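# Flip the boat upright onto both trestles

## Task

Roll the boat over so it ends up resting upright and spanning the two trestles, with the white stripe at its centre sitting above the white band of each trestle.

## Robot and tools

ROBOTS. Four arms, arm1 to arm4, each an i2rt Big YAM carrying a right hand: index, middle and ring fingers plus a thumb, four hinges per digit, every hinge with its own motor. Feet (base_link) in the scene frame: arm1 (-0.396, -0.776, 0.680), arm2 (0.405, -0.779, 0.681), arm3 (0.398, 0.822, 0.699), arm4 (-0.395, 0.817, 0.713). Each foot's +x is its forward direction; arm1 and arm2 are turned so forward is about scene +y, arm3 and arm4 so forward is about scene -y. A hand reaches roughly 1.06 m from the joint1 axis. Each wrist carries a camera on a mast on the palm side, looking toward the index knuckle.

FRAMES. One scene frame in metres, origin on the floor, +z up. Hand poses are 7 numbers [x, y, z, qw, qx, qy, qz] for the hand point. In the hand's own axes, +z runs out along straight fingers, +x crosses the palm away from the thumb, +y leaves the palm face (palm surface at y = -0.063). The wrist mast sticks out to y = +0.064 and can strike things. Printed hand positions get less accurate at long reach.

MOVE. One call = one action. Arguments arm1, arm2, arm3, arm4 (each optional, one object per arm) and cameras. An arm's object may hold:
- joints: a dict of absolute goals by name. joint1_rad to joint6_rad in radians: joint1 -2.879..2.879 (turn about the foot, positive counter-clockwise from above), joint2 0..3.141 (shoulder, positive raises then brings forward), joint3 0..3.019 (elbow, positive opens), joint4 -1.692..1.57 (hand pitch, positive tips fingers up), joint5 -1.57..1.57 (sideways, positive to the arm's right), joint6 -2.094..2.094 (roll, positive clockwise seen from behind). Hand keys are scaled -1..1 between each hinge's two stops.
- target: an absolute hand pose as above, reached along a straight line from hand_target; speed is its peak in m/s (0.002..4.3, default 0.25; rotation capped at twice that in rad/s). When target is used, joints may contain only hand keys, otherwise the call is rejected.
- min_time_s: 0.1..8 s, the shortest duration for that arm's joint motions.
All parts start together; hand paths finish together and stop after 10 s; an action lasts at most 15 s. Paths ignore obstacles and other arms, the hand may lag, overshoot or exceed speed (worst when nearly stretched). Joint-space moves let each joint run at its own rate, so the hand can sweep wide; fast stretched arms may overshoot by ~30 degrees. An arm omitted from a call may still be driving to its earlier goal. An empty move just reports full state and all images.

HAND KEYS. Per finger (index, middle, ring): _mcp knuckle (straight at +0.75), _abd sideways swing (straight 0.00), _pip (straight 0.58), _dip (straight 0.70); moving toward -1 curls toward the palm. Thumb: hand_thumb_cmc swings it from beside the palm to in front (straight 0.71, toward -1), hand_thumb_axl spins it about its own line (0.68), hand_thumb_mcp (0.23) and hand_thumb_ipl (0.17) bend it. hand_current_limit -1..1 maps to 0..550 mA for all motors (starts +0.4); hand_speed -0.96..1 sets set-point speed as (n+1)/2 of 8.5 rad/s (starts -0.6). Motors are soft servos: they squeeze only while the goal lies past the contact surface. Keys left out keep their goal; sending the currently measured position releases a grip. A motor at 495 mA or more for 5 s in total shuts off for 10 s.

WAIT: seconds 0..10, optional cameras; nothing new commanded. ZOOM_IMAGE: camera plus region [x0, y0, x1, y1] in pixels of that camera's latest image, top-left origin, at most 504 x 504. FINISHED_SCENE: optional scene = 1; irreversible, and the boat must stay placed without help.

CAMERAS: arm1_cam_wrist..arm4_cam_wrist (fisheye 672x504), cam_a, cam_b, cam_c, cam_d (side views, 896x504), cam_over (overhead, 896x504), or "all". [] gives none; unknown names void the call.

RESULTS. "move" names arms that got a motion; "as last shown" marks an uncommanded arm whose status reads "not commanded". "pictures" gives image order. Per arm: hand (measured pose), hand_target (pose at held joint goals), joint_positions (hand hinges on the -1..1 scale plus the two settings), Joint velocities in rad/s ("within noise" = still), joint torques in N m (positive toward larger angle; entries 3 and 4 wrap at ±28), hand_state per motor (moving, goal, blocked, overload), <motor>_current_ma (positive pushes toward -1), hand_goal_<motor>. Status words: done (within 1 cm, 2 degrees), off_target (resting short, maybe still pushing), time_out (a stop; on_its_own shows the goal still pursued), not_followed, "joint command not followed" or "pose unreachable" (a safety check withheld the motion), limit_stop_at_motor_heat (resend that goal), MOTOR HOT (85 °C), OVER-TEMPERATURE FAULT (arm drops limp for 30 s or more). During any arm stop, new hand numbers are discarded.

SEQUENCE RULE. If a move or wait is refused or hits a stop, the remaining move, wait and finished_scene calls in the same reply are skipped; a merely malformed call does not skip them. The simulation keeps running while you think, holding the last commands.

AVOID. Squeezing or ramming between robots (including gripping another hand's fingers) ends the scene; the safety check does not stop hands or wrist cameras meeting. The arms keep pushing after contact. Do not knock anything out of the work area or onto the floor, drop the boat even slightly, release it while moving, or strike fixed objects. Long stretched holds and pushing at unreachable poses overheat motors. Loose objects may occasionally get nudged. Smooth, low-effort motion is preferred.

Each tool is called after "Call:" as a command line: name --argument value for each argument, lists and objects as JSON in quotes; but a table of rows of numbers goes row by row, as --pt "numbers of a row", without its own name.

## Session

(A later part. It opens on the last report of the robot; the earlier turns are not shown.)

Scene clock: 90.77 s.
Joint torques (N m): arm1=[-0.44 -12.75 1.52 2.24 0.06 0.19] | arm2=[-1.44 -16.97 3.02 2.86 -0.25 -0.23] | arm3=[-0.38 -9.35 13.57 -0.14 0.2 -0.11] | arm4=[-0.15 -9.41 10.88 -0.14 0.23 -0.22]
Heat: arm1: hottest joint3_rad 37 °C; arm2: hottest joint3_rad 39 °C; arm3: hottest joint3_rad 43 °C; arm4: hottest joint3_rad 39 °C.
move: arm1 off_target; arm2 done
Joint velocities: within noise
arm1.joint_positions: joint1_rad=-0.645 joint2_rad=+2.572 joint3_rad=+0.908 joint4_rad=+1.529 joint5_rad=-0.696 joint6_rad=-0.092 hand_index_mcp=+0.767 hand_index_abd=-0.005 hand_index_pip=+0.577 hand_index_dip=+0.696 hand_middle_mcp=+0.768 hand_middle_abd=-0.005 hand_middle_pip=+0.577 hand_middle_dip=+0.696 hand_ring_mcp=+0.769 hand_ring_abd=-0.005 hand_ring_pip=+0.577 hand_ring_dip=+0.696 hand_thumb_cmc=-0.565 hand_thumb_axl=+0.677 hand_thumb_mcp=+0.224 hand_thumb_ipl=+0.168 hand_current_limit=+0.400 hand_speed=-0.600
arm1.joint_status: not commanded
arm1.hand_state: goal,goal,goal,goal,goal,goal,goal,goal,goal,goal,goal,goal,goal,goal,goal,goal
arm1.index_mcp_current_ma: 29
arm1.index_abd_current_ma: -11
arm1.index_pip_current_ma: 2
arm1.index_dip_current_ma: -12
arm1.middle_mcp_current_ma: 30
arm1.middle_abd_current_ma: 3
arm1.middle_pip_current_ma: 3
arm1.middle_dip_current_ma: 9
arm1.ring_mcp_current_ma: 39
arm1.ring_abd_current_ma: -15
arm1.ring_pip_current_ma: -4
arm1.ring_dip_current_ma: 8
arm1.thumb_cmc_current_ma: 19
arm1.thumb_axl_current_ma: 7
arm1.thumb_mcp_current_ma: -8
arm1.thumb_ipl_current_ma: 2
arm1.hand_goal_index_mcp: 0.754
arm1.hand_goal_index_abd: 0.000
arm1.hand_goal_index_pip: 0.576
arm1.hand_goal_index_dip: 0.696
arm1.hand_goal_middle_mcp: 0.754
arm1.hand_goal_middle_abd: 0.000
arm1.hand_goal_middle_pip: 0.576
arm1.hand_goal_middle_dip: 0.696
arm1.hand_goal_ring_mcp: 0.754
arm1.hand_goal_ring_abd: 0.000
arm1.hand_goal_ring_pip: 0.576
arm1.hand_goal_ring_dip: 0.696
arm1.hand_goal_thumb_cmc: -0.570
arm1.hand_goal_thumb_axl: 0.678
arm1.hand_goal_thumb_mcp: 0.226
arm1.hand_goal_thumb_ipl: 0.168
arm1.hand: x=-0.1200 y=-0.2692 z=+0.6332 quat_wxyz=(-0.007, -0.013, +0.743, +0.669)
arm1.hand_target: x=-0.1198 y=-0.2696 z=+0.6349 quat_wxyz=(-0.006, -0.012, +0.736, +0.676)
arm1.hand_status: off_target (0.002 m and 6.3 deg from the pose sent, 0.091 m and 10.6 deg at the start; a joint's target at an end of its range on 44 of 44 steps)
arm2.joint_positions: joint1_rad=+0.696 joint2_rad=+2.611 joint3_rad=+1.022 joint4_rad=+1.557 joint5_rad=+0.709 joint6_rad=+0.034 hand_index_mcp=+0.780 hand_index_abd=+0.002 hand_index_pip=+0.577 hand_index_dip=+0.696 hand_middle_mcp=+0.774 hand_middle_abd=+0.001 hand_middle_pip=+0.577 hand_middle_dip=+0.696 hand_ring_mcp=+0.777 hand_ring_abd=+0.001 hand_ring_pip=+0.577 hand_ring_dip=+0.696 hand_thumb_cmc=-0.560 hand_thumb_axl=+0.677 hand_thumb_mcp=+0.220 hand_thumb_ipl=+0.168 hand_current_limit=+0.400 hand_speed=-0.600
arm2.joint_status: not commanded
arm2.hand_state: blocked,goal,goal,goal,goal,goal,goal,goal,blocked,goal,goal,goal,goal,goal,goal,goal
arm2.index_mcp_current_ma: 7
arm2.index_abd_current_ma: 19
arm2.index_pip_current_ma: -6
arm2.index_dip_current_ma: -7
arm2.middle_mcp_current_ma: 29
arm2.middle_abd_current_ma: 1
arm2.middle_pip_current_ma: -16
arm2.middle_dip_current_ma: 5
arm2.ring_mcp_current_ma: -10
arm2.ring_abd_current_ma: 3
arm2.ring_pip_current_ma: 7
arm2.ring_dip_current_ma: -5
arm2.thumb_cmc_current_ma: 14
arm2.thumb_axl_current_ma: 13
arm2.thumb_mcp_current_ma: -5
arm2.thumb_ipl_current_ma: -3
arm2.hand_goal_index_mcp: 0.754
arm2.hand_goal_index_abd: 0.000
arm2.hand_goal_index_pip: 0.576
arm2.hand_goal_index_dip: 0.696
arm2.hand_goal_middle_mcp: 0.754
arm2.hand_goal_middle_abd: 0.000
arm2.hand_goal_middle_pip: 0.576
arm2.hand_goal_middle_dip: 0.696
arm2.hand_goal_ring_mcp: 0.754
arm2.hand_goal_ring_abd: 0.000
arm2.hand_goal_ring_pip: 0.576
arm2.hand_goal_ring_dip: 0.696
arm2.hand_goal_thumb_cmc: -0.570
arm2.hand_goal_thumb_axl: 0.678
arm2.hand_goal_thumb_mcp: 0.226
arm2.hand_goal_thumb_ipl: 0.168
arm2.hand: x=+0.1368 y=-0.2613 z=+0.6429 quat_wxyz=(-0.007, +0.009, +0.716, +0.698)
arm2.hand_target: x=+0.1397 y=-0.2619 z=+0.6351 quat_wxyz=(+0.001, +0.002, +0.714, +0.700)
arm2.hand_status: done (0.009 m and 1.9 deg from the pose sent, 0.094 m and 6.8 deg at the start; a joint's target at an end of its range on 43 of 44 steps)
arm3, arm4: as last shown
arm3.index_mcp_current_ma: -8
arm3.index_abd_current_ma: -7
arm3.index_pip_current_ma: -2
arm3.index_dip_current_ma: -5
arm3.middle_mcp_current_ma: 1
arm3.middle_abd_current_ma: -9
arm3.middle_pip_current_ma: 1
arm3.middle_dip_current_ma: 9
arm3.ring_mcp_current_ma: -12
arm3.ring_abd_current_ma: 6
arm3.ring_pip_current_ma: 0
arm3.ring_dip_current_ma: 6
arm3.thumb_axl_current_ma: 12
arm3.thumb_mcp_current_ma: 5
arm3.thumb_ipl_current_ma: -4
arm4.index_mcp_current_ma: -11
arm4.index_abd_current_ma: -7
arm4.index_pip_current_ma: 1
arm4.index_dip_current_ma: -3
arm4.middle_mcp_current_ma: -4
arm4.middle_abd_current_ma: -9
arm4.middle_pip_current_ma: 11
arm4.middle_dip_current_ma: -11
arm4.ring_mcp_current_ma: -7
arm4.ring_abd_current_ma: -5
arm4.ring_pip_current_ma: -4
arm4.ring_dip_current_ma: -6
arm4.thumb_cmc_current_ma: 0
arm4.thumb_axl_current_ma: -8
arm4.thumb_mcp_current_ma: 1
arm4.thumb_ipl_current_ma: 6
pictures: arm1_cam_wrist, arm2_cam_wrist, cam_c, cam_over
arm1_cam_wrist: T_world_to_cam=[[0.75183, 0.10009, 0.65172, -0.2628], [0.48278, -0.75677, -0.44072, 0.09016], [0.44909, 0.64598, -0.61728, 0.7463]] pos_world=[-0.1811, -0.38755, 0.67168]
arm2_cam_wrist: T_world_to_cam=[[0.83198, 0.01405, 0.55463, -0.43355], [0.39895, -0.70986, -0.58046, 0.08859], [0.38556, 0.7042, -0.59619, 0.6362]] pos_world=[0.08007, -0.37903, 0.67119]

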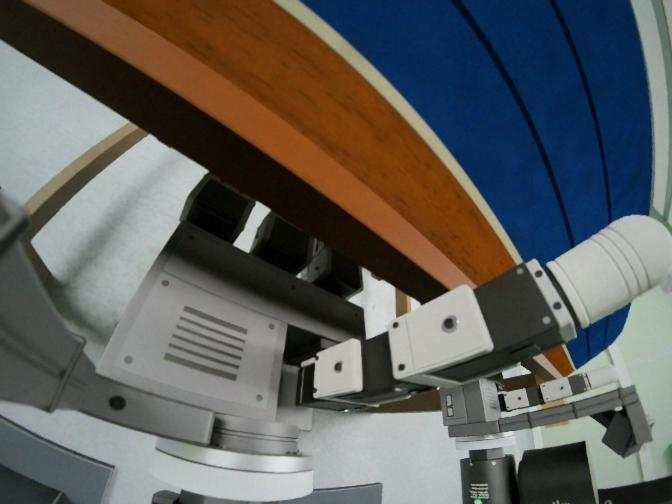

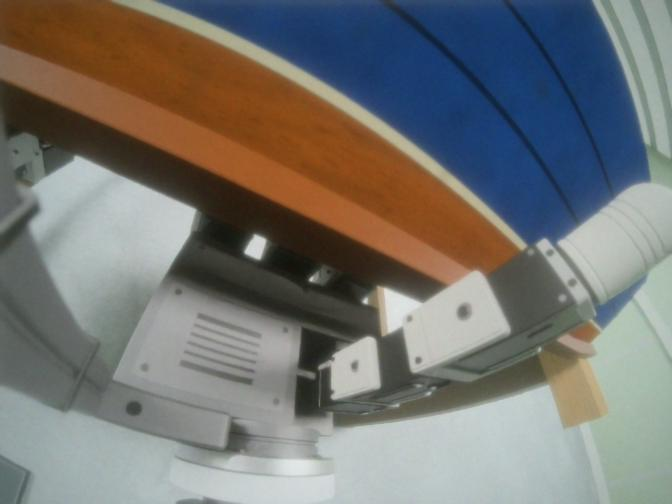

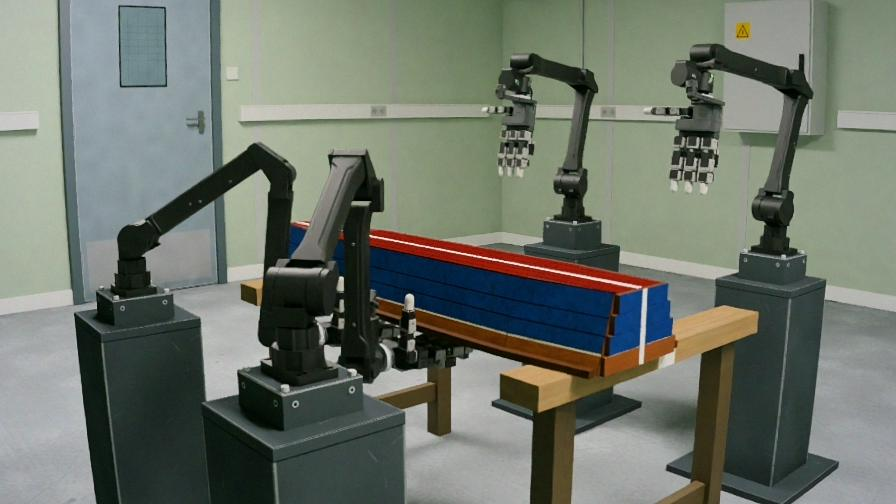

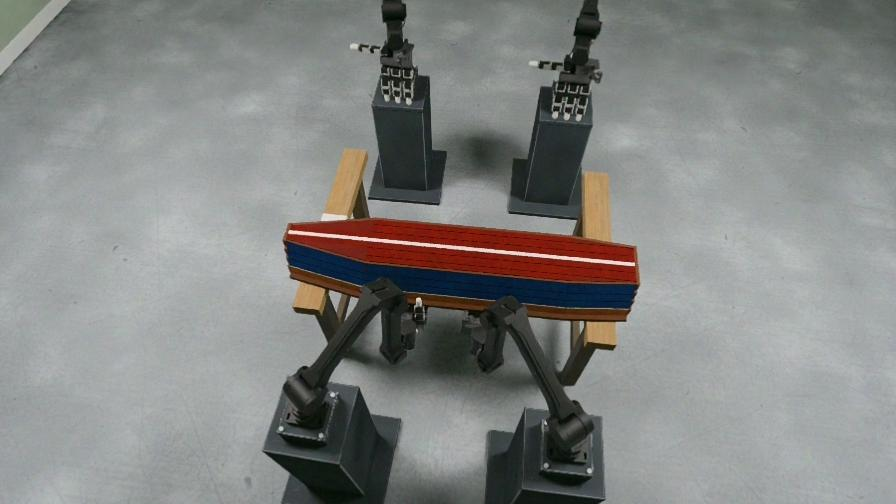

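Call:
move --arm1 '{"target": [-0.12, -0.262, 0.672, 0, 0, 0.7431, 0.6691], "speed": 0.05}' --arm2 '{"target": [0.14, -0.255, 0.667, 0, 0, 0.7431, 0.6691], "speed": 0.05}' --cameras '["arm1_cam_wrist", "arm2_cam_wrist"]'

Call:
move --arm1 '{"target": [-0.12, -0.259, 0.70, 0, 0, 0.7547, 0.6561], "speed": 0.05}' --arm2 '{"target": [0.14, -0.252, 0.70, 0, 0, 0.7547, 0.6561], "speed": 0.05}' --cameras '["cam_over", "cam_c", "arm1_cam_wrist", "arm2_cam_wrist", "cam_a"]'

Scene clock: 96.43 s.
Joint torques (N m): arm1=[0.03 -15.27 0.66 0.64 0.06 0.17] | arm2=[-1.67 -19.31 2.06 1.35 -0.19 0.24] | arm3=[0.15 -8.94 13.85 -0.34 0.19 -0.13] | arm4=[0.5 -9.29 10.91 -0.27 0.25 -0.21]
Heat: arm1: hottest joint3_rad 37 °C; arm2: hottest joint3_rad 39 °C; arm3: hottest joint3_rad 43 °C; arm4: hottest joint3_rad 40 °C.
move: arm1 done; arm2 done
Joint velocities: within noise
arm1.joint_positions: joint1_rad=-0.632 joint2_rad=+2.479 joint3_rad=+0.858 joint4_rad=+1.495 joint5_rad=-0.650 joint6_rad=-0.092 hand_index_mcp=+0.767 hand_index_abd=-0.005 hand_index_pip=+0.577 hand_index_dip=+0.696 hand_middle_mcp=+0.768 hand_middle_abd=-0.005 hand_middle_pip=+0.577 hand_middle_dip=+0.696 hand_ring_mcp=+0.769 hand_ring_abd=-0.005 hand_ring_pip=+0.577 hand_ring_dip=+0.696 hand_thumb_cmc=-0.565 hand_thumb_axl=+0.677 hand_thumb_mcp=+0.224 hand_thumb_ipl=+0.168 hand_current_limit=+0.400 hand_speed=-0.600
arm1.joint_status: not commanded
arm1.hand_state: goal,goal,goal,goal,goal,goal,goal,goal,goal,goal,goal,goal,goal,goal,goal,goal
arm1.index_mcp_current_ma: 26
arm1.index_abd_current_ma: 5
arm1.index_pip_current_ma: 4
arm1.index_dip_current_ma: -13
arm1.middle_mcp_current_ma: 22
arm1.middle_abd_current_ma: 7
arm1.middle_pip_current_ma: -3
arm1.middle_dip_current_ma: 5
arm1.ring_mcp_current_ma: 21
arm1.ring_abd_current_ma: -14
arm1.ring_pip_current_ma: -5
arm1.ring_dip_current_ma: -4
arm1.thumb_cmc_current_ma: 27
arm1.thumb_axl_current_ma: -8
arm1.thumb_mcp_current_ma: -15
arm1.thumb_ipl_current_ma: 4
arm1.hand_goal_index_mcp: 0.754
arm1.hand_goal_index_abd: 0.000
arm1.hand_goal_index_pip: 0.576
arm1.hand_goal_index_dip: 0.696
arm1.hand_goal_middle_mcp: 0.754
arm1.hand_goal_middle_abd: 0.000
arm1.hand_goal_middle_pip: 0.576
arm1.hand_goal_middle_dip: 0.696
arm1.hand_goal_ring_mcp: 0.754
arm1.hand_goal_ring_abd: 0.000
arm1.hand_goal_ring_pip: 0.576
arm1.hand_goal_ring_dip: 0.696
arm1.hand_goal_thumb_cmc: -0.570
arm1.hand_goal_thumb_axl: 0.678
arm1.hand_goal_thumb_mcp: 0.226
arm1.hand_goal_thumb_ipl: 0.168
arm1.hand: x=-0.1183 y=-0.2660 z=+0.6657 quat_wxyz=(+0.008, -0.004, +0.742, +0.670)
arm1.hand_target: x=-0.1202 y=-0.2621 z=+0.6719 quat_wxyz=(+0.000, +0.000, +0.743, +0.669)
arm1.hand_status: done (0.008 m and 1.0 deg from the pose sent, 0.039 m and 1.7 deg at the start)
arm2.joint_positions: joint1_rad=+0.696 joint2_rad=+2.490 joint3_rad=+0.946 joint4_rad=+1.424 joint5_rad=+0.700 joint6_rad=+0.055 hand_index_mcp=+0.780 hand_index_abd=+0.002 hand_index_pip=+0.577 hand_index_dip=+0.696 hand_middle_mcp=+0.774 hand_middle_abd=+0.001 hand_middle_pip=+0.577 hand_middle_dip=+0.696 hand_ring_mcp=+0.777 hand_ring_abd=+0.001 hand_ring_pip=+0.577 hand_ring_dip=+0.696 hand_thumb_cmc=-0.560 hand_thumb_axl=+0.677 hand_thumb_mcp=+0.220 hand_thumb_ipl=+0.168 hand_current_limit=+0.400 hand_speed=-0.600
arm2.joint_status: not commanded
arm2.hand_state: blocked,goal,goal,goal,goal,goal,goal,goal,blocked,goal,goal,goal,goal,goal,goal,goal
arm2.index_mcp_current_ma: 2
arm2.index_abd_current_ma: 13
arm2.index_pip_current_ma: 9
arm2.index_dip_current_ma: 11
arm2.middle_mcp_current_ma: 4
arm2.middle_abd_current_ma: 4
arm2.middle_pip_current_ma: -13
arm2.middle_dip_current_ma: 9
arm2.ring_mcp_current_ma: 8
arm2.ring_abd_current_ma: -9
arm2.ring_pip_current_ma: 11
arm2.ring_dip_current_ma: 2
arm2.thumb_cmc_current_ma: 13
arm2.thumb_axl_current_ma: 5
arm2.thumb_mcp_current_ma: 5
arm2.thumb_ipl_current_ma: 11
arm2.hand_goal_index_mcp: 0.754
arm2.hand_goal_index_abd: 0.000
arm2.hand_goal_index_pip: 0.576
arm2.hand_goal_index_dip: 0.696
arm2.hand_goal_middle_mcp: 0.754
arm2.hand_goal_middle_abd: 0.000
arm2.hand_goal_middle_pip: 0.576
arm2.hand_goal_middle_dip: 0.696
arm2.hand_goal_ring_mcp: 0.754
arm2.hand_goal_ring_abd: 0.000
arm2.hand_goal_ring_pip: 0.576
arm2.hand_goal_ring_dip: 0.696
arm2.hand_goal_thumb_cmc: -0.570
arm2.hand_goal_thumb_axl: 0.678
arm2.hand_goal_thumb_mcp: 0.226
arm2.hand_goal_thumb_ipl: 0.168
arm2.hand: x=+0.1343 y=-0.2577 z=+0.6677 quat_wxyz=(+0.003, -0.007, +0.739, +0.674)
arm2.hand_target: x=+0.1401 y=-0.2552 z=+0.6670 quat_wxyz=(+0.000, +0.000, +0.743, +0.669)
arm2.hand_status: done (0.006 m and 1.1 deg from the pose sent, 0.025 m and 4.7 deg at the start)
arm3, arm4: as last shown
arm3.index_mcp_current_ma: -7
arm3.index_abd_current_ma: -10
arm3.index_pip_current_ma: -6
arm3.index_dip_current_ma: -11
arm3.middle_mcp_current_ma: 3
arm3.middle_abd_current_ma: -8
arm3.middle_pip_current_ma: -2
arm3.middle_dip_current_ma: 6
arm3.ring_mcp_current_ma: -9
arm3.ring_abd_current_ma: 9
arm3.ring_pip_current_ma: -4
arm3.ring_dip_current_ma: 3
arm3.thumb_axl_current_ma: 10
arm3.thumb_mcp_current_ma: 8
arm3.thumb_ipl_current_ma: -7
arm4.index_mcp_current_ma: -7
arm4.index_abd_current_ma: -9
arm4.index_pip_current_ma: 3
arm4.index_dip_current_ma: -1
arm4.middle_mcp_current_ma: -7
arm4.middle_pip_current_ma: 10
arm4.middle_dip_current_ma: -8
arm4.ring_mcp_current_ma: -5
arm4.ring_abd_current_ma: 0
arm4.ring_pip_current_ma: -10
arm4.ring_dip_current_ma: -2
arm4.thumb_axl_current_ma: -4
arm4.thumb_ipl_current_ma: 10
arm1_cam_wrist: T_world_to_cam=[[0.74825, 0.07355, 0.65933, -0.29812], [0.46191, -0.77113, -0.43818, 0.0981], [0.47619, 0.63242, -0.61097, 0.75884]] pos_world=[-0.1836, -0.38233, 0.70317]
arm2_cam_wrist: T_world_to_cam=[[0.81134, 0.05958, 0.58153, -0.44887], [0.42472, -0.74362, -0.51637, 0.05158], [0.40167, 0.66594, -0.62864, 0.65908]] pos_world=[0.07755, -0.3738, 0.70199]

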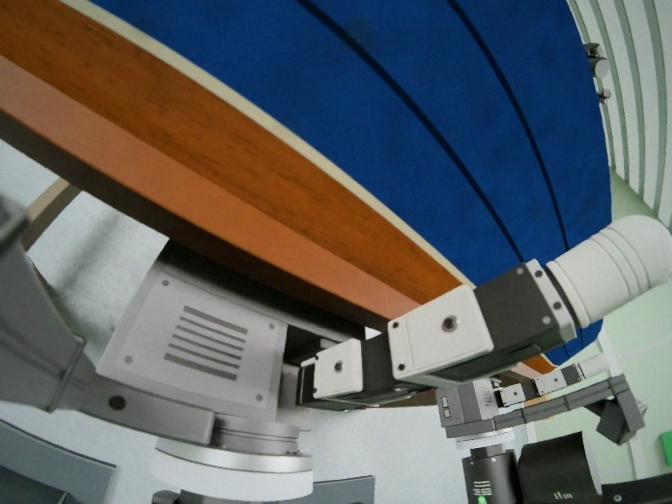

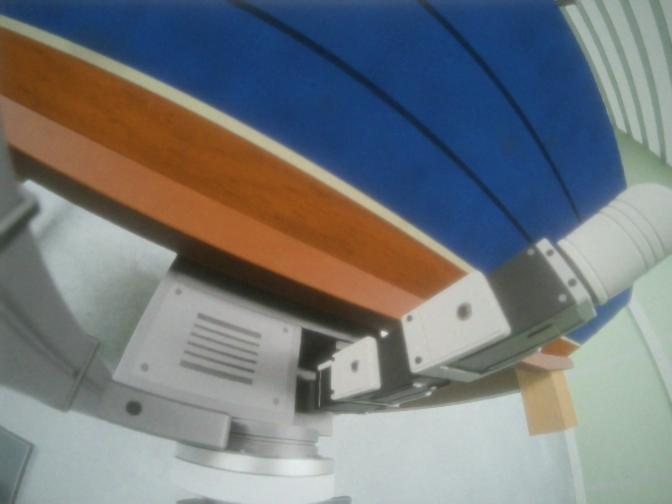

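Scene clock: 97.67 s.
Joint torques (N m): arm1=[0.09 -16.85 1.36 1.05 -0.07 -0.01] | arm2=[-1.96 -21.77 2.96 1.76 0.07 0.07] | arm3=[0.97 -9 13.82 -0.17 0.19 -0.13] | arm4=[-0.56 -8.88 11.04 -0.18 0.18 -0.19]
Heat: arm1: hottest joint3_rad 37 °C; arm2: hottest joint3_rad 39 °C; arm3: hottest joint3_rad 44 °C; arm4: hottest joint3_rad 40 °C.
move: arm1 off_target; arm2 off_target
Joint velocities: within noise
arm1.joint_positions: joint1_rad=-0.632 joint2_rad=+2.388 joint3_rad=+0.802 joint4_rad=+1.377 joint5_rad=-0.643 joint6_rad=-0.106 hand_index_mcp=+0.768 hand_index_abd=+0.000 hand_index_pip=+0.577 hand_index_dip=+0.696 hand_middle_mcp=+0.768 hand_middle_abd=-0.001 hand_middle_pip=+0.577 hand_middle_dip=+0.696 hand_ring_mcp=+0.769 hand_ring_abd=-0.001 hand_ring_pip=+0.577 hand_ring_dip=+0.696 hand_thumb_cmc=-0.565 hand_thumb_axl=+0.677 hand_thumb_mcp=+0.224 hand_thumb_ipl=+0.168 hand_current_limit=+0.400 hand_speed=-0.600
arm1.joint_status: not commanded
arm1.hand_state: goal,goal,goal,goal,goal,goal,goal,goal,goal,goal,goal,goal,goal,goal,goal,goal
arm1.index_mcp_current_ma: 42
arm1.index_abd_current_ma: 2
arm1.index_pip_current_ma: -1
arm1.index_dip_current_ma: -4
arm1.middle_mcp_current_ma: 23
arm1.middle_abd_current_ma: 11
arm1.middle_pip_current_ma: 12
arm1.middle_dip_current_ma: 14
arm1.ring_mcp_current_ma: 43
arm1.ring_abd_current_ma: 0
arm1.ring_pip_current_ma: 3
arm1.ring_dip_current_ma: -6
arm1.thumb_cmc_current_ma: -1
arm1.thumb_axl_current_ma: 17
arm1.thumb_mcp_current_ma: -16
arm1.thumb_ipl_current_ma: 6
arm1.hand_goal_index_mcp: 0.754
arm1.hand_goal_index_abd: 0.000
arm1.hand_goal_index_pip: 0.576
arm1.hand_goal_index_dip: 0.696
arm1.hand_goal_middle_mcp: 0.754
arm1.hand_goal_middle_abd: 0.000
arm1.hand_goal_middle_pip: 0.576
arm1.hand_goal_middle_dip: 0.696
arm1.hand_goal_ring_mcp: 0.754
arm1.hand_goal_ring_abd: 0.000
arm1.hand_goal_ring_pip: 0.576
arm1.hand_goal_ring_dip: 0.696
arm1.hand_goal_thumb_cmc: -0.570
arm1.hand_goal_thumb_axl: 0.678
arm1.hand_goal_thumb_mcp: 0.226
arm1.hand_goal_thumb_ipl: 0.168
arm1.hand: x=-0.1182 y=-0.2662 z=+0.6765 quat_wxyz=(-0.004, +0.010, +0.764, +0.645)
arm1.hand_target: x=-0.1207 y=-0.2594 z=+0.6998 quat_wxyz=(+0.003, -0.003, +0.755, +0.656)
arm1.hand_status: off_target (0.025 m and 2.1 deg from the pose sent, 0.035 m and 2.3 deg at the start)
arm2.joint_positions: joint1_rad=+0.696 joint2_rad=+2.402 joint3_rad=+0.881 joint4_rad=+1.297 joint5_rad=+0.692 joint6_rad=+0.101 hand_index_mcp=+0.781 hand_index_abd=-0.003 hand_index_pip=+0.577 hand_index_dip=+0.696 hand_middle_mcp=+0.775 hand_middle_abd=-0.003 hand_middle_pip=+0.577 hand_middle_dip=+0.696 hand_ring_mcp=+0.778 hand_ring_abd=-0.003 hand_ring_pip=+0.577 hand_ring_dip=+0.696 hand_thumb_cmc=-0.560 hand_thumb_axl=+0.677 hand_thumb_mcp=+0.220 hand_thumb_ipl=+0.168 hand_current_limit=+0.400 hand_speed=-0.600
arm2.joint_status: not commanded
arm2.hand_state: blocked,goal,goal,goal,blocked,goal,goal,goal,blocked,goal,goal,goal,goal,goal,goal,goal
arm2.index_mcp_current_ma: 12
arm2.index_abd_current_ma: 25
arm2.index_pip_current_ma: 14
arm2.index_dip_current_ma: -1
arm2.middle_mcp_current_ma: 12
arm2.middle_abd_current_ma: 3
arm2.middle_pip_current_ma: 10
arm2.middle_dip_current_ma: 11
arm2.ring_mcp_current_ma: -10
arm2.ring_abd_current_ma: -19
arm2.ring_pip_current_ma: 29
arm2.ring_dip_current_ma: 26
arm2.thumb_cmc_current_ma: 5
arm2.thumb_axl_current_ma: 24
arm2.thumb_mcp_current_ma: 7
arm2.thumb_ipl_current_ma: 3
arm2.hand_goal_index_mcp: 0.754
arm2.hand_goal_index_abd: 0.000
arm2.hand_goal_index_pip: 0.576
arm2.hand_goal_index_dip: 0.696
arm2.hand_goal_middle_mcp: 0.754
arm2.hand_goal_middle_abd: 0.000
arm2.hand_goal_middle_pip: 0.576
arm2.hand_goal_middle_dip: 0.696
arm2.hand_goal_ring_mcp: 0.754
arm2.hand_goal_ring_abd: 0.000
arm2.hand_goal_ring_pip: 0.576
arm2.hand_goal_ring_dip: 0.696
arm2.hand_goal_thumb_cmc: -0.570
arm2.hand_goal_thumb_axl: 0.678
arm2.hand_goal_thumb_mcp: 0.226
arm2.hand_goal_thumb_ipl: 0.168
arm2.hand: x=+0.1388 y=-0.2598 z=+0.6754 quat_wxyz=(+0.010, -0.015, +0.765, +0.643)
arm2.hand_target: x=+0.1403 y=-0.2524 z=+0.6993 quat_wxyz=(+0.001, +0.000, +0.755, +0.656)
arm2.hand_status: off_target (0.026 m and 2.8 deg from the pose sent, 0.033 m and 2.8 deg at the start)
arm3, arm4: as last shown
arm3.index_mcp_current_ma: -11
arm3.index_abd_current_ma: 0
arm3.index_pip_current_ma: -5
arm3.index_dip_current_ma: -7
arm3.middle_mcp_current_ma: -5
arm3.middle_pip_current_ma: -1
arm3.middle_dip_current_ma: 8
arm3.ring_mcp_current_ma: -10
arm3.ring_pip_current_ma: -2
arm3.ring_dip_current_ma: 8
arm3.thumb_cmc_current_ma: 1
arm3.thumb_axl_current_ma: 9
arm3.thumb_mcp_current_ma: 7
arm3.thumb_ipl_current_ma: -3
arm4.index_mcp_current_ma: -11
arm4.index_pip_current_ma: 0
arm4.index_dip_current_ma: -6
arm4.middle_mcp_current_ma: -10
arm4.middle_abd_current_ma: -10
arm4.middle_pip_current_ma: 9
arm4.ring_mcp_current_ma: -6
arm4.ring_abd_current_ma: -10
arm4.ring_pip_current_ma: -5
arm4.ring_dip_current_ma: -1
arm4.thumb_axl_current_ma: -9
arm4.thumb_mcp_current_ma: -3
arm4.thumb_ipl_current_ma: 7
pictures: arm1_cam_wrist, arm2_cam_wrist, cam_a, cam_c, cam_over
arm1_cam_wrist: T_world_to_cam=[[0.77187, 0.11161, 0.62591, -0.26965], [0.44217, -0.80163, -0.40234, 0.0679], [0.45684, 0.58731, -0.6681, 0.78989]] pos_world=[-0.18274, -0.37939, 0.72383]
arm2_cam_wrist: T_world_to_cam=[[0.79872, 0.10857, 0.59183, -0.44932], [0.43662, -0.78136, -0.44591, -0.00692], [0.41402, 0.61456, -0.67149, 0.67725]] pos_world=[0.08151, -0.37284, 0.71761]

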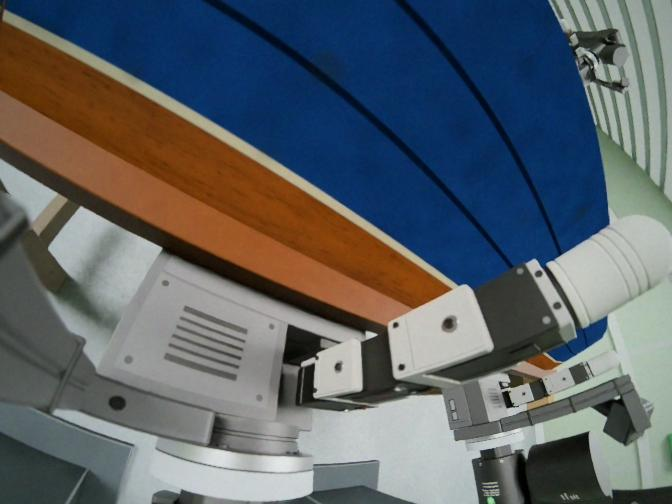

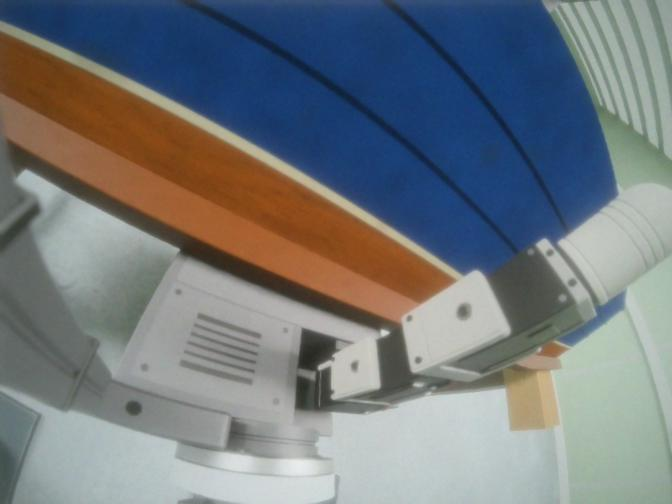

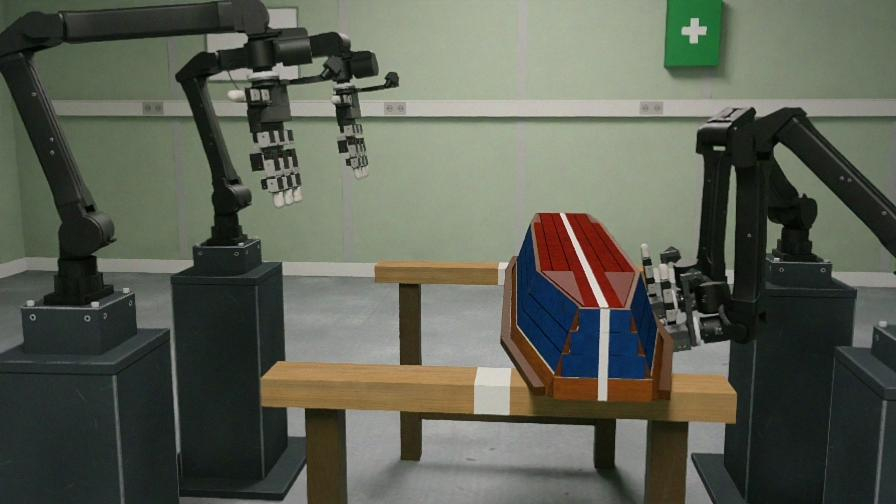

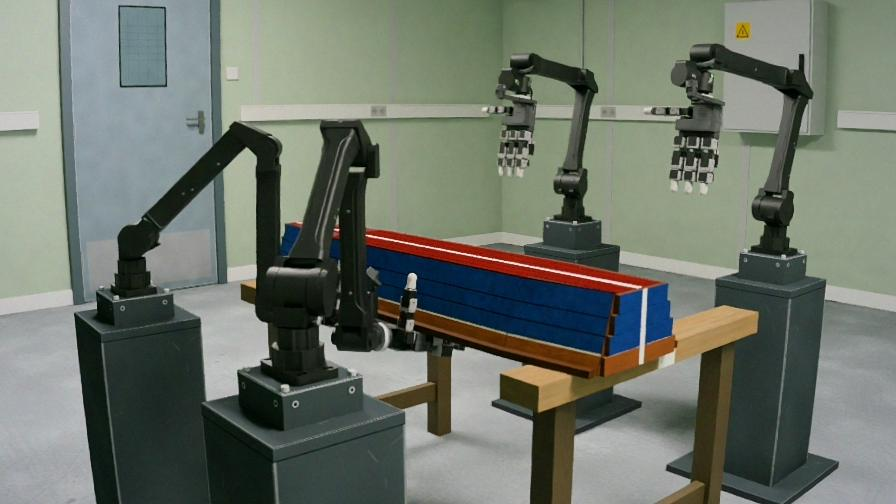

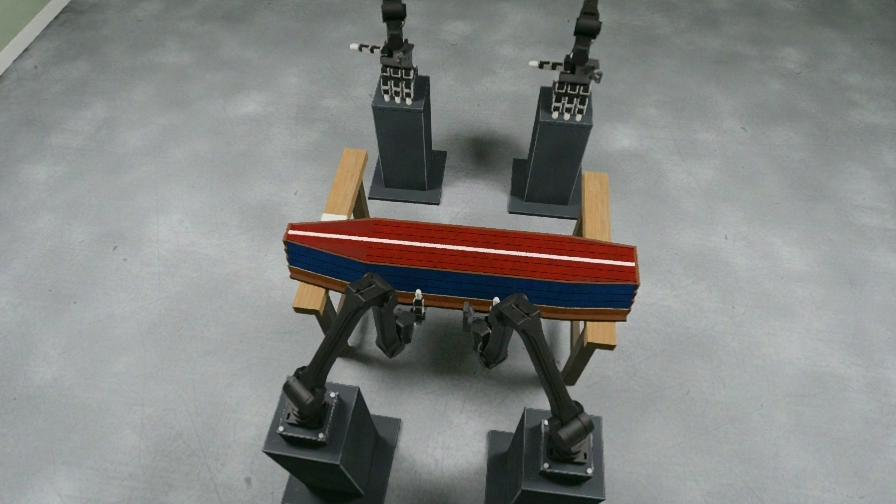

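Call:
move --arm1 '{"target": [-0.12, -0.25, 0.75, 0, 0, 0.7771, 0.6293], "speed": 0.06}' --arm2 '{"target": [0.14, -0.243, 0.75, 0, 0, 0.7771, 0.6293], "speed": 0.06}' --cameras '["cam_over", "cam_c", "arm1_cam_wrist", "arm2_cam_wrist", "cam_a", "cam_b"]'

Scene clock: 100.50 s.
Joint torques (N m): arm1=[0.32 -18.49 3.99 1.65 -0.34 0.22] | arm2=[-2.26 -22.77 5.81 2.51 0.48 -0.17] | arm3=[0.91 -8.88 13.76 -0.18 0.21 -0.13] | arm4=[0.32 -9.47 10.88 -0.09 0.29 -0.21]
Heat: arm1: hottest joint3_rad 37 °C; arm2: hottest joint3_rad 38 °C; arm3: hottest joint3_rad 44 °C; arm4: hottest joint3_rad 40 °C.
move: arm1 off_target; arm2 off_target
Joint velocities: within noise
arm1.joint_positions: joint1_rad=-0.628 joint2_rad=+2.200 joint3_rad=+0.723 joint4_rad=+1.115 joint5_rad=-0.623 joint6_rad=-0.174 hand_index_mcp=+0.768 hand_index_abd=+0.000 hand_index_pip=+0.577 hand_index_dip=+0.696 hand_middle_mcp=+0.768 hand_middle_abd=-0.001 hand_middle_pip=+0.577 hand_middle_dip=+0.696 hand_ring_mcp=+0.769 hand_ring_abd=-0.001 hand_ring_pip=+0.577 hand_ring_dip=+0.696 hand_thumb_cmc=-0.565 hand_thumb_axl=+0.677 hand_thumb_mcp=+0.224 hand_thumb_ipl=+0.168 hand_current_limit=+0.400 hand_speed=-0.600
arm1.joint_status: not commanded
arm1.hand_state: goal,goal,goal,goal,goal,goal,goal,goal,goal,goal,goal,goal,goal,goal,goal,goal
arm1.index_mcp_current_ma: 25
arm1.index_abd_current_ma: 11
arm1.index_pip_current_ma: -1
arm1.index_dip_current_ma: 0
arm1.middle_mcp_current_ma: 38
arm1.middle_abd_current_ma: 2
arm1.middle_pip_current_ma: 5
arm1.middle_dip_current_ma: 10
arm1.ring_mcp_current_ma: 46
arm1.ring_abd_current_ma: 0
arm1.ring_pip_current_ma: -6
arm1.ring_dip_current_ma: 10
arm1.thumb_cmc_current_ma: 23
arm1.thumb_axl_current_ma: -2
arm1.thumb_mcp_current_ma: -6
arm1.thumb_ipl_current_ma: 0
arm1.hand_goal_index_mcp: 0.754
arm1.hand_goal_index_abd: 0.000
arm1.hand_goal_index_pip: 0.576
arm1.hand_goal_index_dip: 0.696
arm1.hand_goal_middle_mcp: 0.754
arm1.hand_goal_middle_abd: 0.000
arm1.hand_goal_middle_pip: 0.576
arm1.hand_goal_middle_dip: 0.696
arm1.hand_goal_ring_mcp: 0.754
arm1.hand_goal_ring_abd: 0.000
arm1.hand_goal_ring_pip: 0.576
arm1.hand_goal_ring_dip: 0.696
arm1.hand_goal_thumb_cmc: -0.570
arm1.hand_goal_thumb_axl: 0.678
arm1.hand_goal_thumb_mcp: 0.226
arm1.hand_goal_thumb_ipl: 0.168
arm1.hand: x=-0.1227 y=-0.2650 z=+0.6998 quat_wxyz=(-0.012, +0.017, +0.803, +0.596)
arm1.hand_target: x=-0.1212 y=-0.2514 z=+0.7489 quat_wxyz=(+0.000, +0.000, +0.777, +0.629)
arm1.hand_status: off_target (0.052 m and 5.4 deg from the pose sent, 0.075 m and 2.6 deg at the start)
arm2.joint_positions: joint1_rad=+0.696 joint2_rad=+2.224 joint3_rad=+0.803 joint4_rad=+1.048 joint5_rad=+0.672 joint6_rad=+0.181 hand_index_mcp=+0.781 hand_index_abd=-0.003 hand_index_pip=+0.577 hand_index_dip=+0.696 hand_middle_mcp=+0.775 hand_middle_abd=-0.003 hand_middle_pip=+0.577 hand_middle_dip=+0.696 hand_ring_mcp=+0.778 hand_ring_abd=-0.003 hand_ring_pip=+0.577 hand_ring_dip=+0.696 hand_thumb_cmc=-0.560 hand_thumb_axl=+0.677 hand_thumb_mcp=+0.220 hand_thumb_ipl=+0.168 hand_current_limit=+0.400 hand_speed=-0.600
arm2.joint_status: not commanded
arm2.hand_state: blocked,goal,goal,goal,blocked,goal,goal,goal,blocked,goal,goal,goal,goal,goal,goal,goal
arm2.index_mcp_current_ma: 7
arm2.index_abd_current_ma: 7
arm2.index_pip_current_ma: 2
arm2.index_dip_current_ma: 8
arm2.middle_mcp_current_ma: 19
arm2.middle_abd_current_ma: 16
arm2.middle_pip_current_ma: -12
arm2.middle_dip_current_ma: 15
arm2.ring_mcp_current_ma: 12
arm2.ring_abd_current_ma: 4
arm2.ring_pip_current_ma: 17
arm2.ring_dip_current_ma: 22
arm2.thumb_cmc_current_ma: 5
arm2.thumb_axl_current_ma: -6
arm2.thumb_mcp_current_ma: -21
arm2.thumb_ipl_current_ma: 9
arm2.hand_goal_index_mcp: 0.754
arm2.hand_goal_index_abd: 0.000
arm2.hand_goal_index_pip: 0.576
arm2.hand_goal_index_dip: 0.696
arm2.hand_goal_middle_mcp: 0.754
arm2.hand_goal_middle_abd: 0.000
arm2.hand_goal_middle_pip: 0.576
arm2.hand_goal_middle_dip: 0.696
arm2.hand_goal_ring_mcp: 0.754
arm2.hand_goal_ring_abd: 0.000
arm2.hand_goal_ring_pip: 0.576
arm2.hand_goal_ring_dip: 0.696
arm2.hand_goal_thumb_cmc: -0.570
arm2.hand_goal_thumb_axl: 0.678
arm2.hand_goal_thumb_mcp: 0.226
arm2.hand_goal_thumb_ipl: 0.168
arm2.hand: x=+0.1425 y=-0.2596 z=+0.7011 quat_wxyz=(+0.014, -0.021, +0.802, +0.597)
arm2.hand_target: x=+0.1415 y=-0.2447 z=+0.7494 quat_wxyz=(+0.000, +0.001, +0.777, +0.630)
arm2.hand_status: off_target (0.052 m and 5.4 deg from the pose sent, 0.076 m and 2.9 deg at the start)
arm3, arm4: as last shown
arm3.index_mcp_current_ma: -8
arm3.index_abd_current_ma: -6
arm3.index_dip_current_ma: -9
arm3.middle_mcp_current_ma: -3
arm3.middle_pip_current_ma: -7
arm3.ring_mcp_current_ma: -8
arm3.ring_pip_current_ma: 0
arm3.ring_dip_current_ma: 7
arm3.thumb_cmc_current_ma: -1
arm3.thumb_axl_current_ma: 2
arm3.thumb_mcp_current_ma: 5
arm3.thumb_ipl_current_ma: -2
arm4.index_mcp_current_ma: -15
arm4.index_abd_current_ma: 0
arm4.index_pip_current_ma: -2
arm4.index_dip_current_ma: -4
arm4.middle_mcp_current_ma: -4
arm4.middle_abd_current_ma: -8
arm4.middle_dip_current_ma: -9
arm4.ring_mcp_current_ma: -8
arm4.ring_abd_current_ma: -8
arm4.ring_pip_current_ma: -4
arm4.ring_dip_current_ma: 2
arm4.thumb_cmc_current_ma: -2
arm4.thumb_axl_current_ma: -11
arm4.thumb_mcp_current_ma: 0
arm4.thumb_ipl_current_ma: 11
pictures: arm1_cam_wrist, arm2_cam_wrist, cam_a, cam_b, cam_c, cam_over
arm1_cam_wrist: T_world_to_cam=[[0.78612, 0.18776, 0.58886, -0.23314], [0.43395, -0.8461, -0.30953, 0.00256], [0.44012, 0.49886, -0.74661, 0.8362]] pos_world=[-0.18586, -0.37121, 0.7624]
arm2_cam_wrist: T_world_to_cam=[[0.79006, 0.179, 0.58631, -0.44407], [0.44373, -0.82689, -0.34547, -0.08016], [0.42298, 0.53311, -0.73272, 0.71342]] pos_world=[0.08465, -0.36713, 0.75541]

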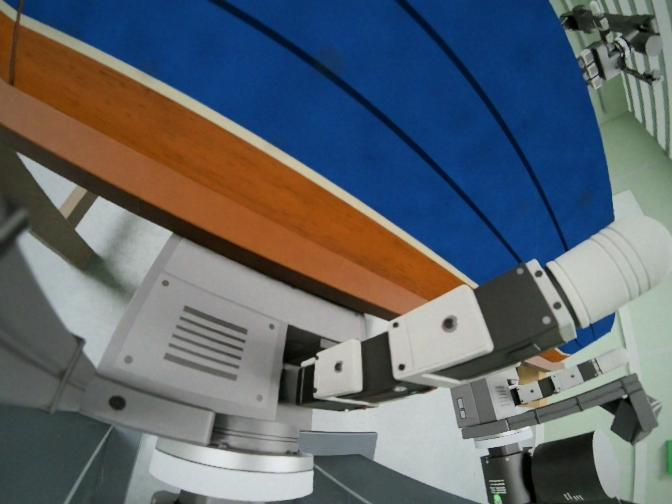

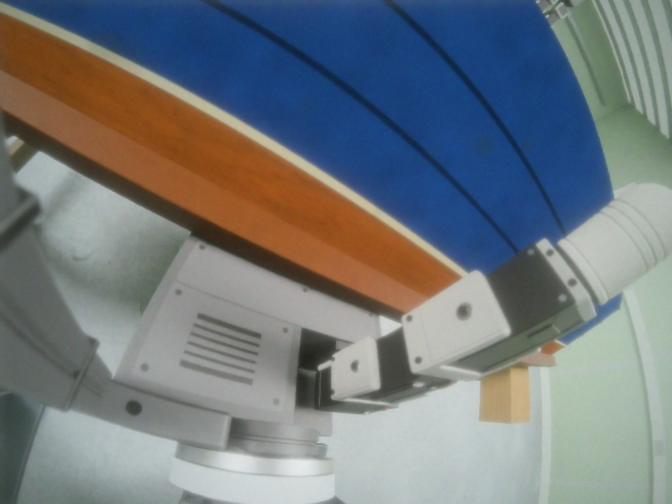

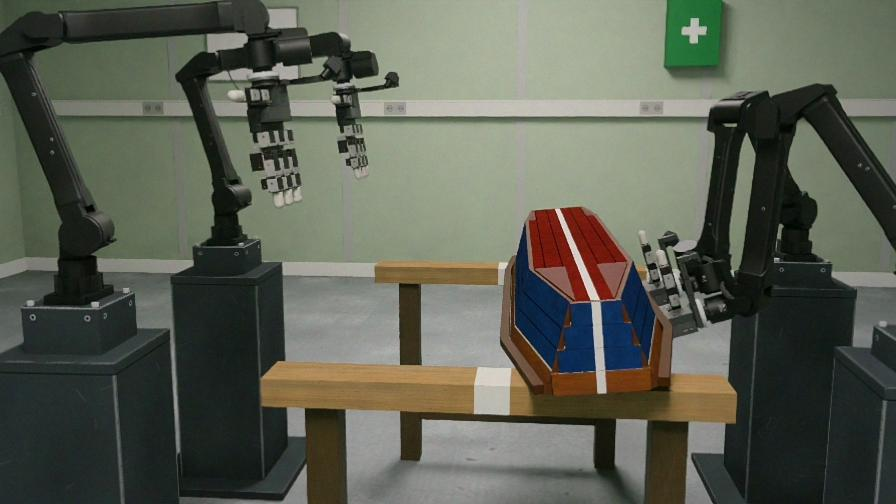

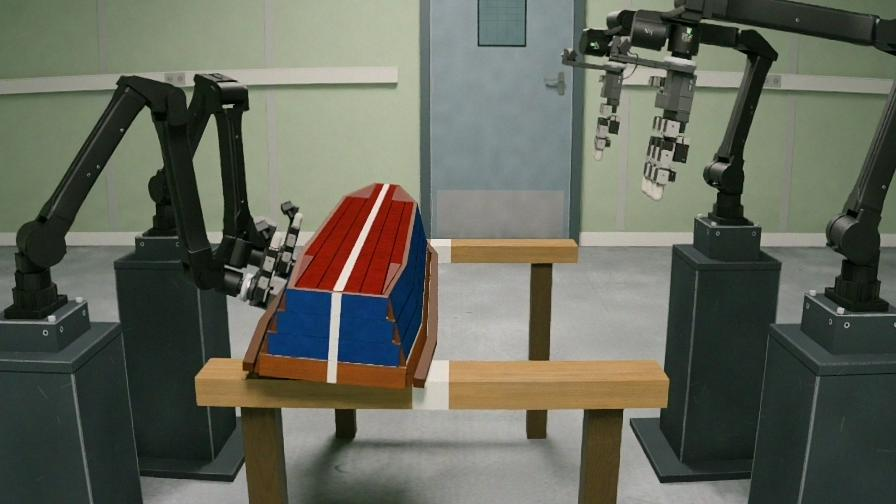

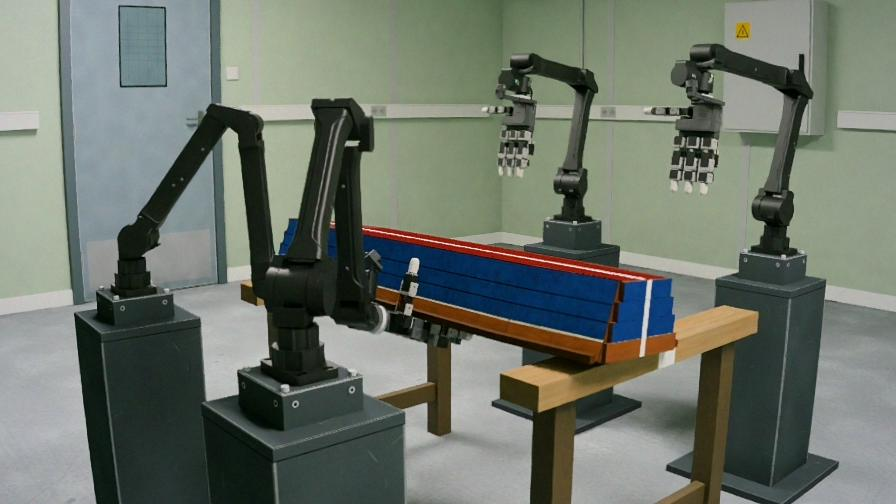

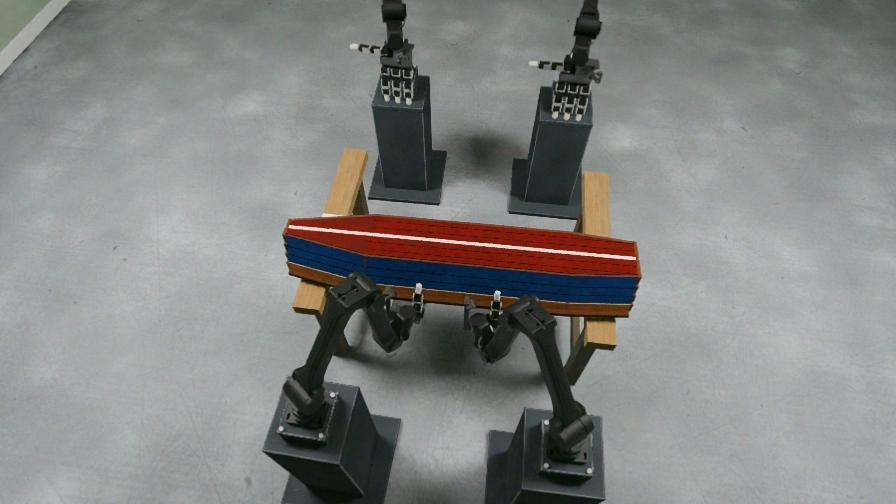

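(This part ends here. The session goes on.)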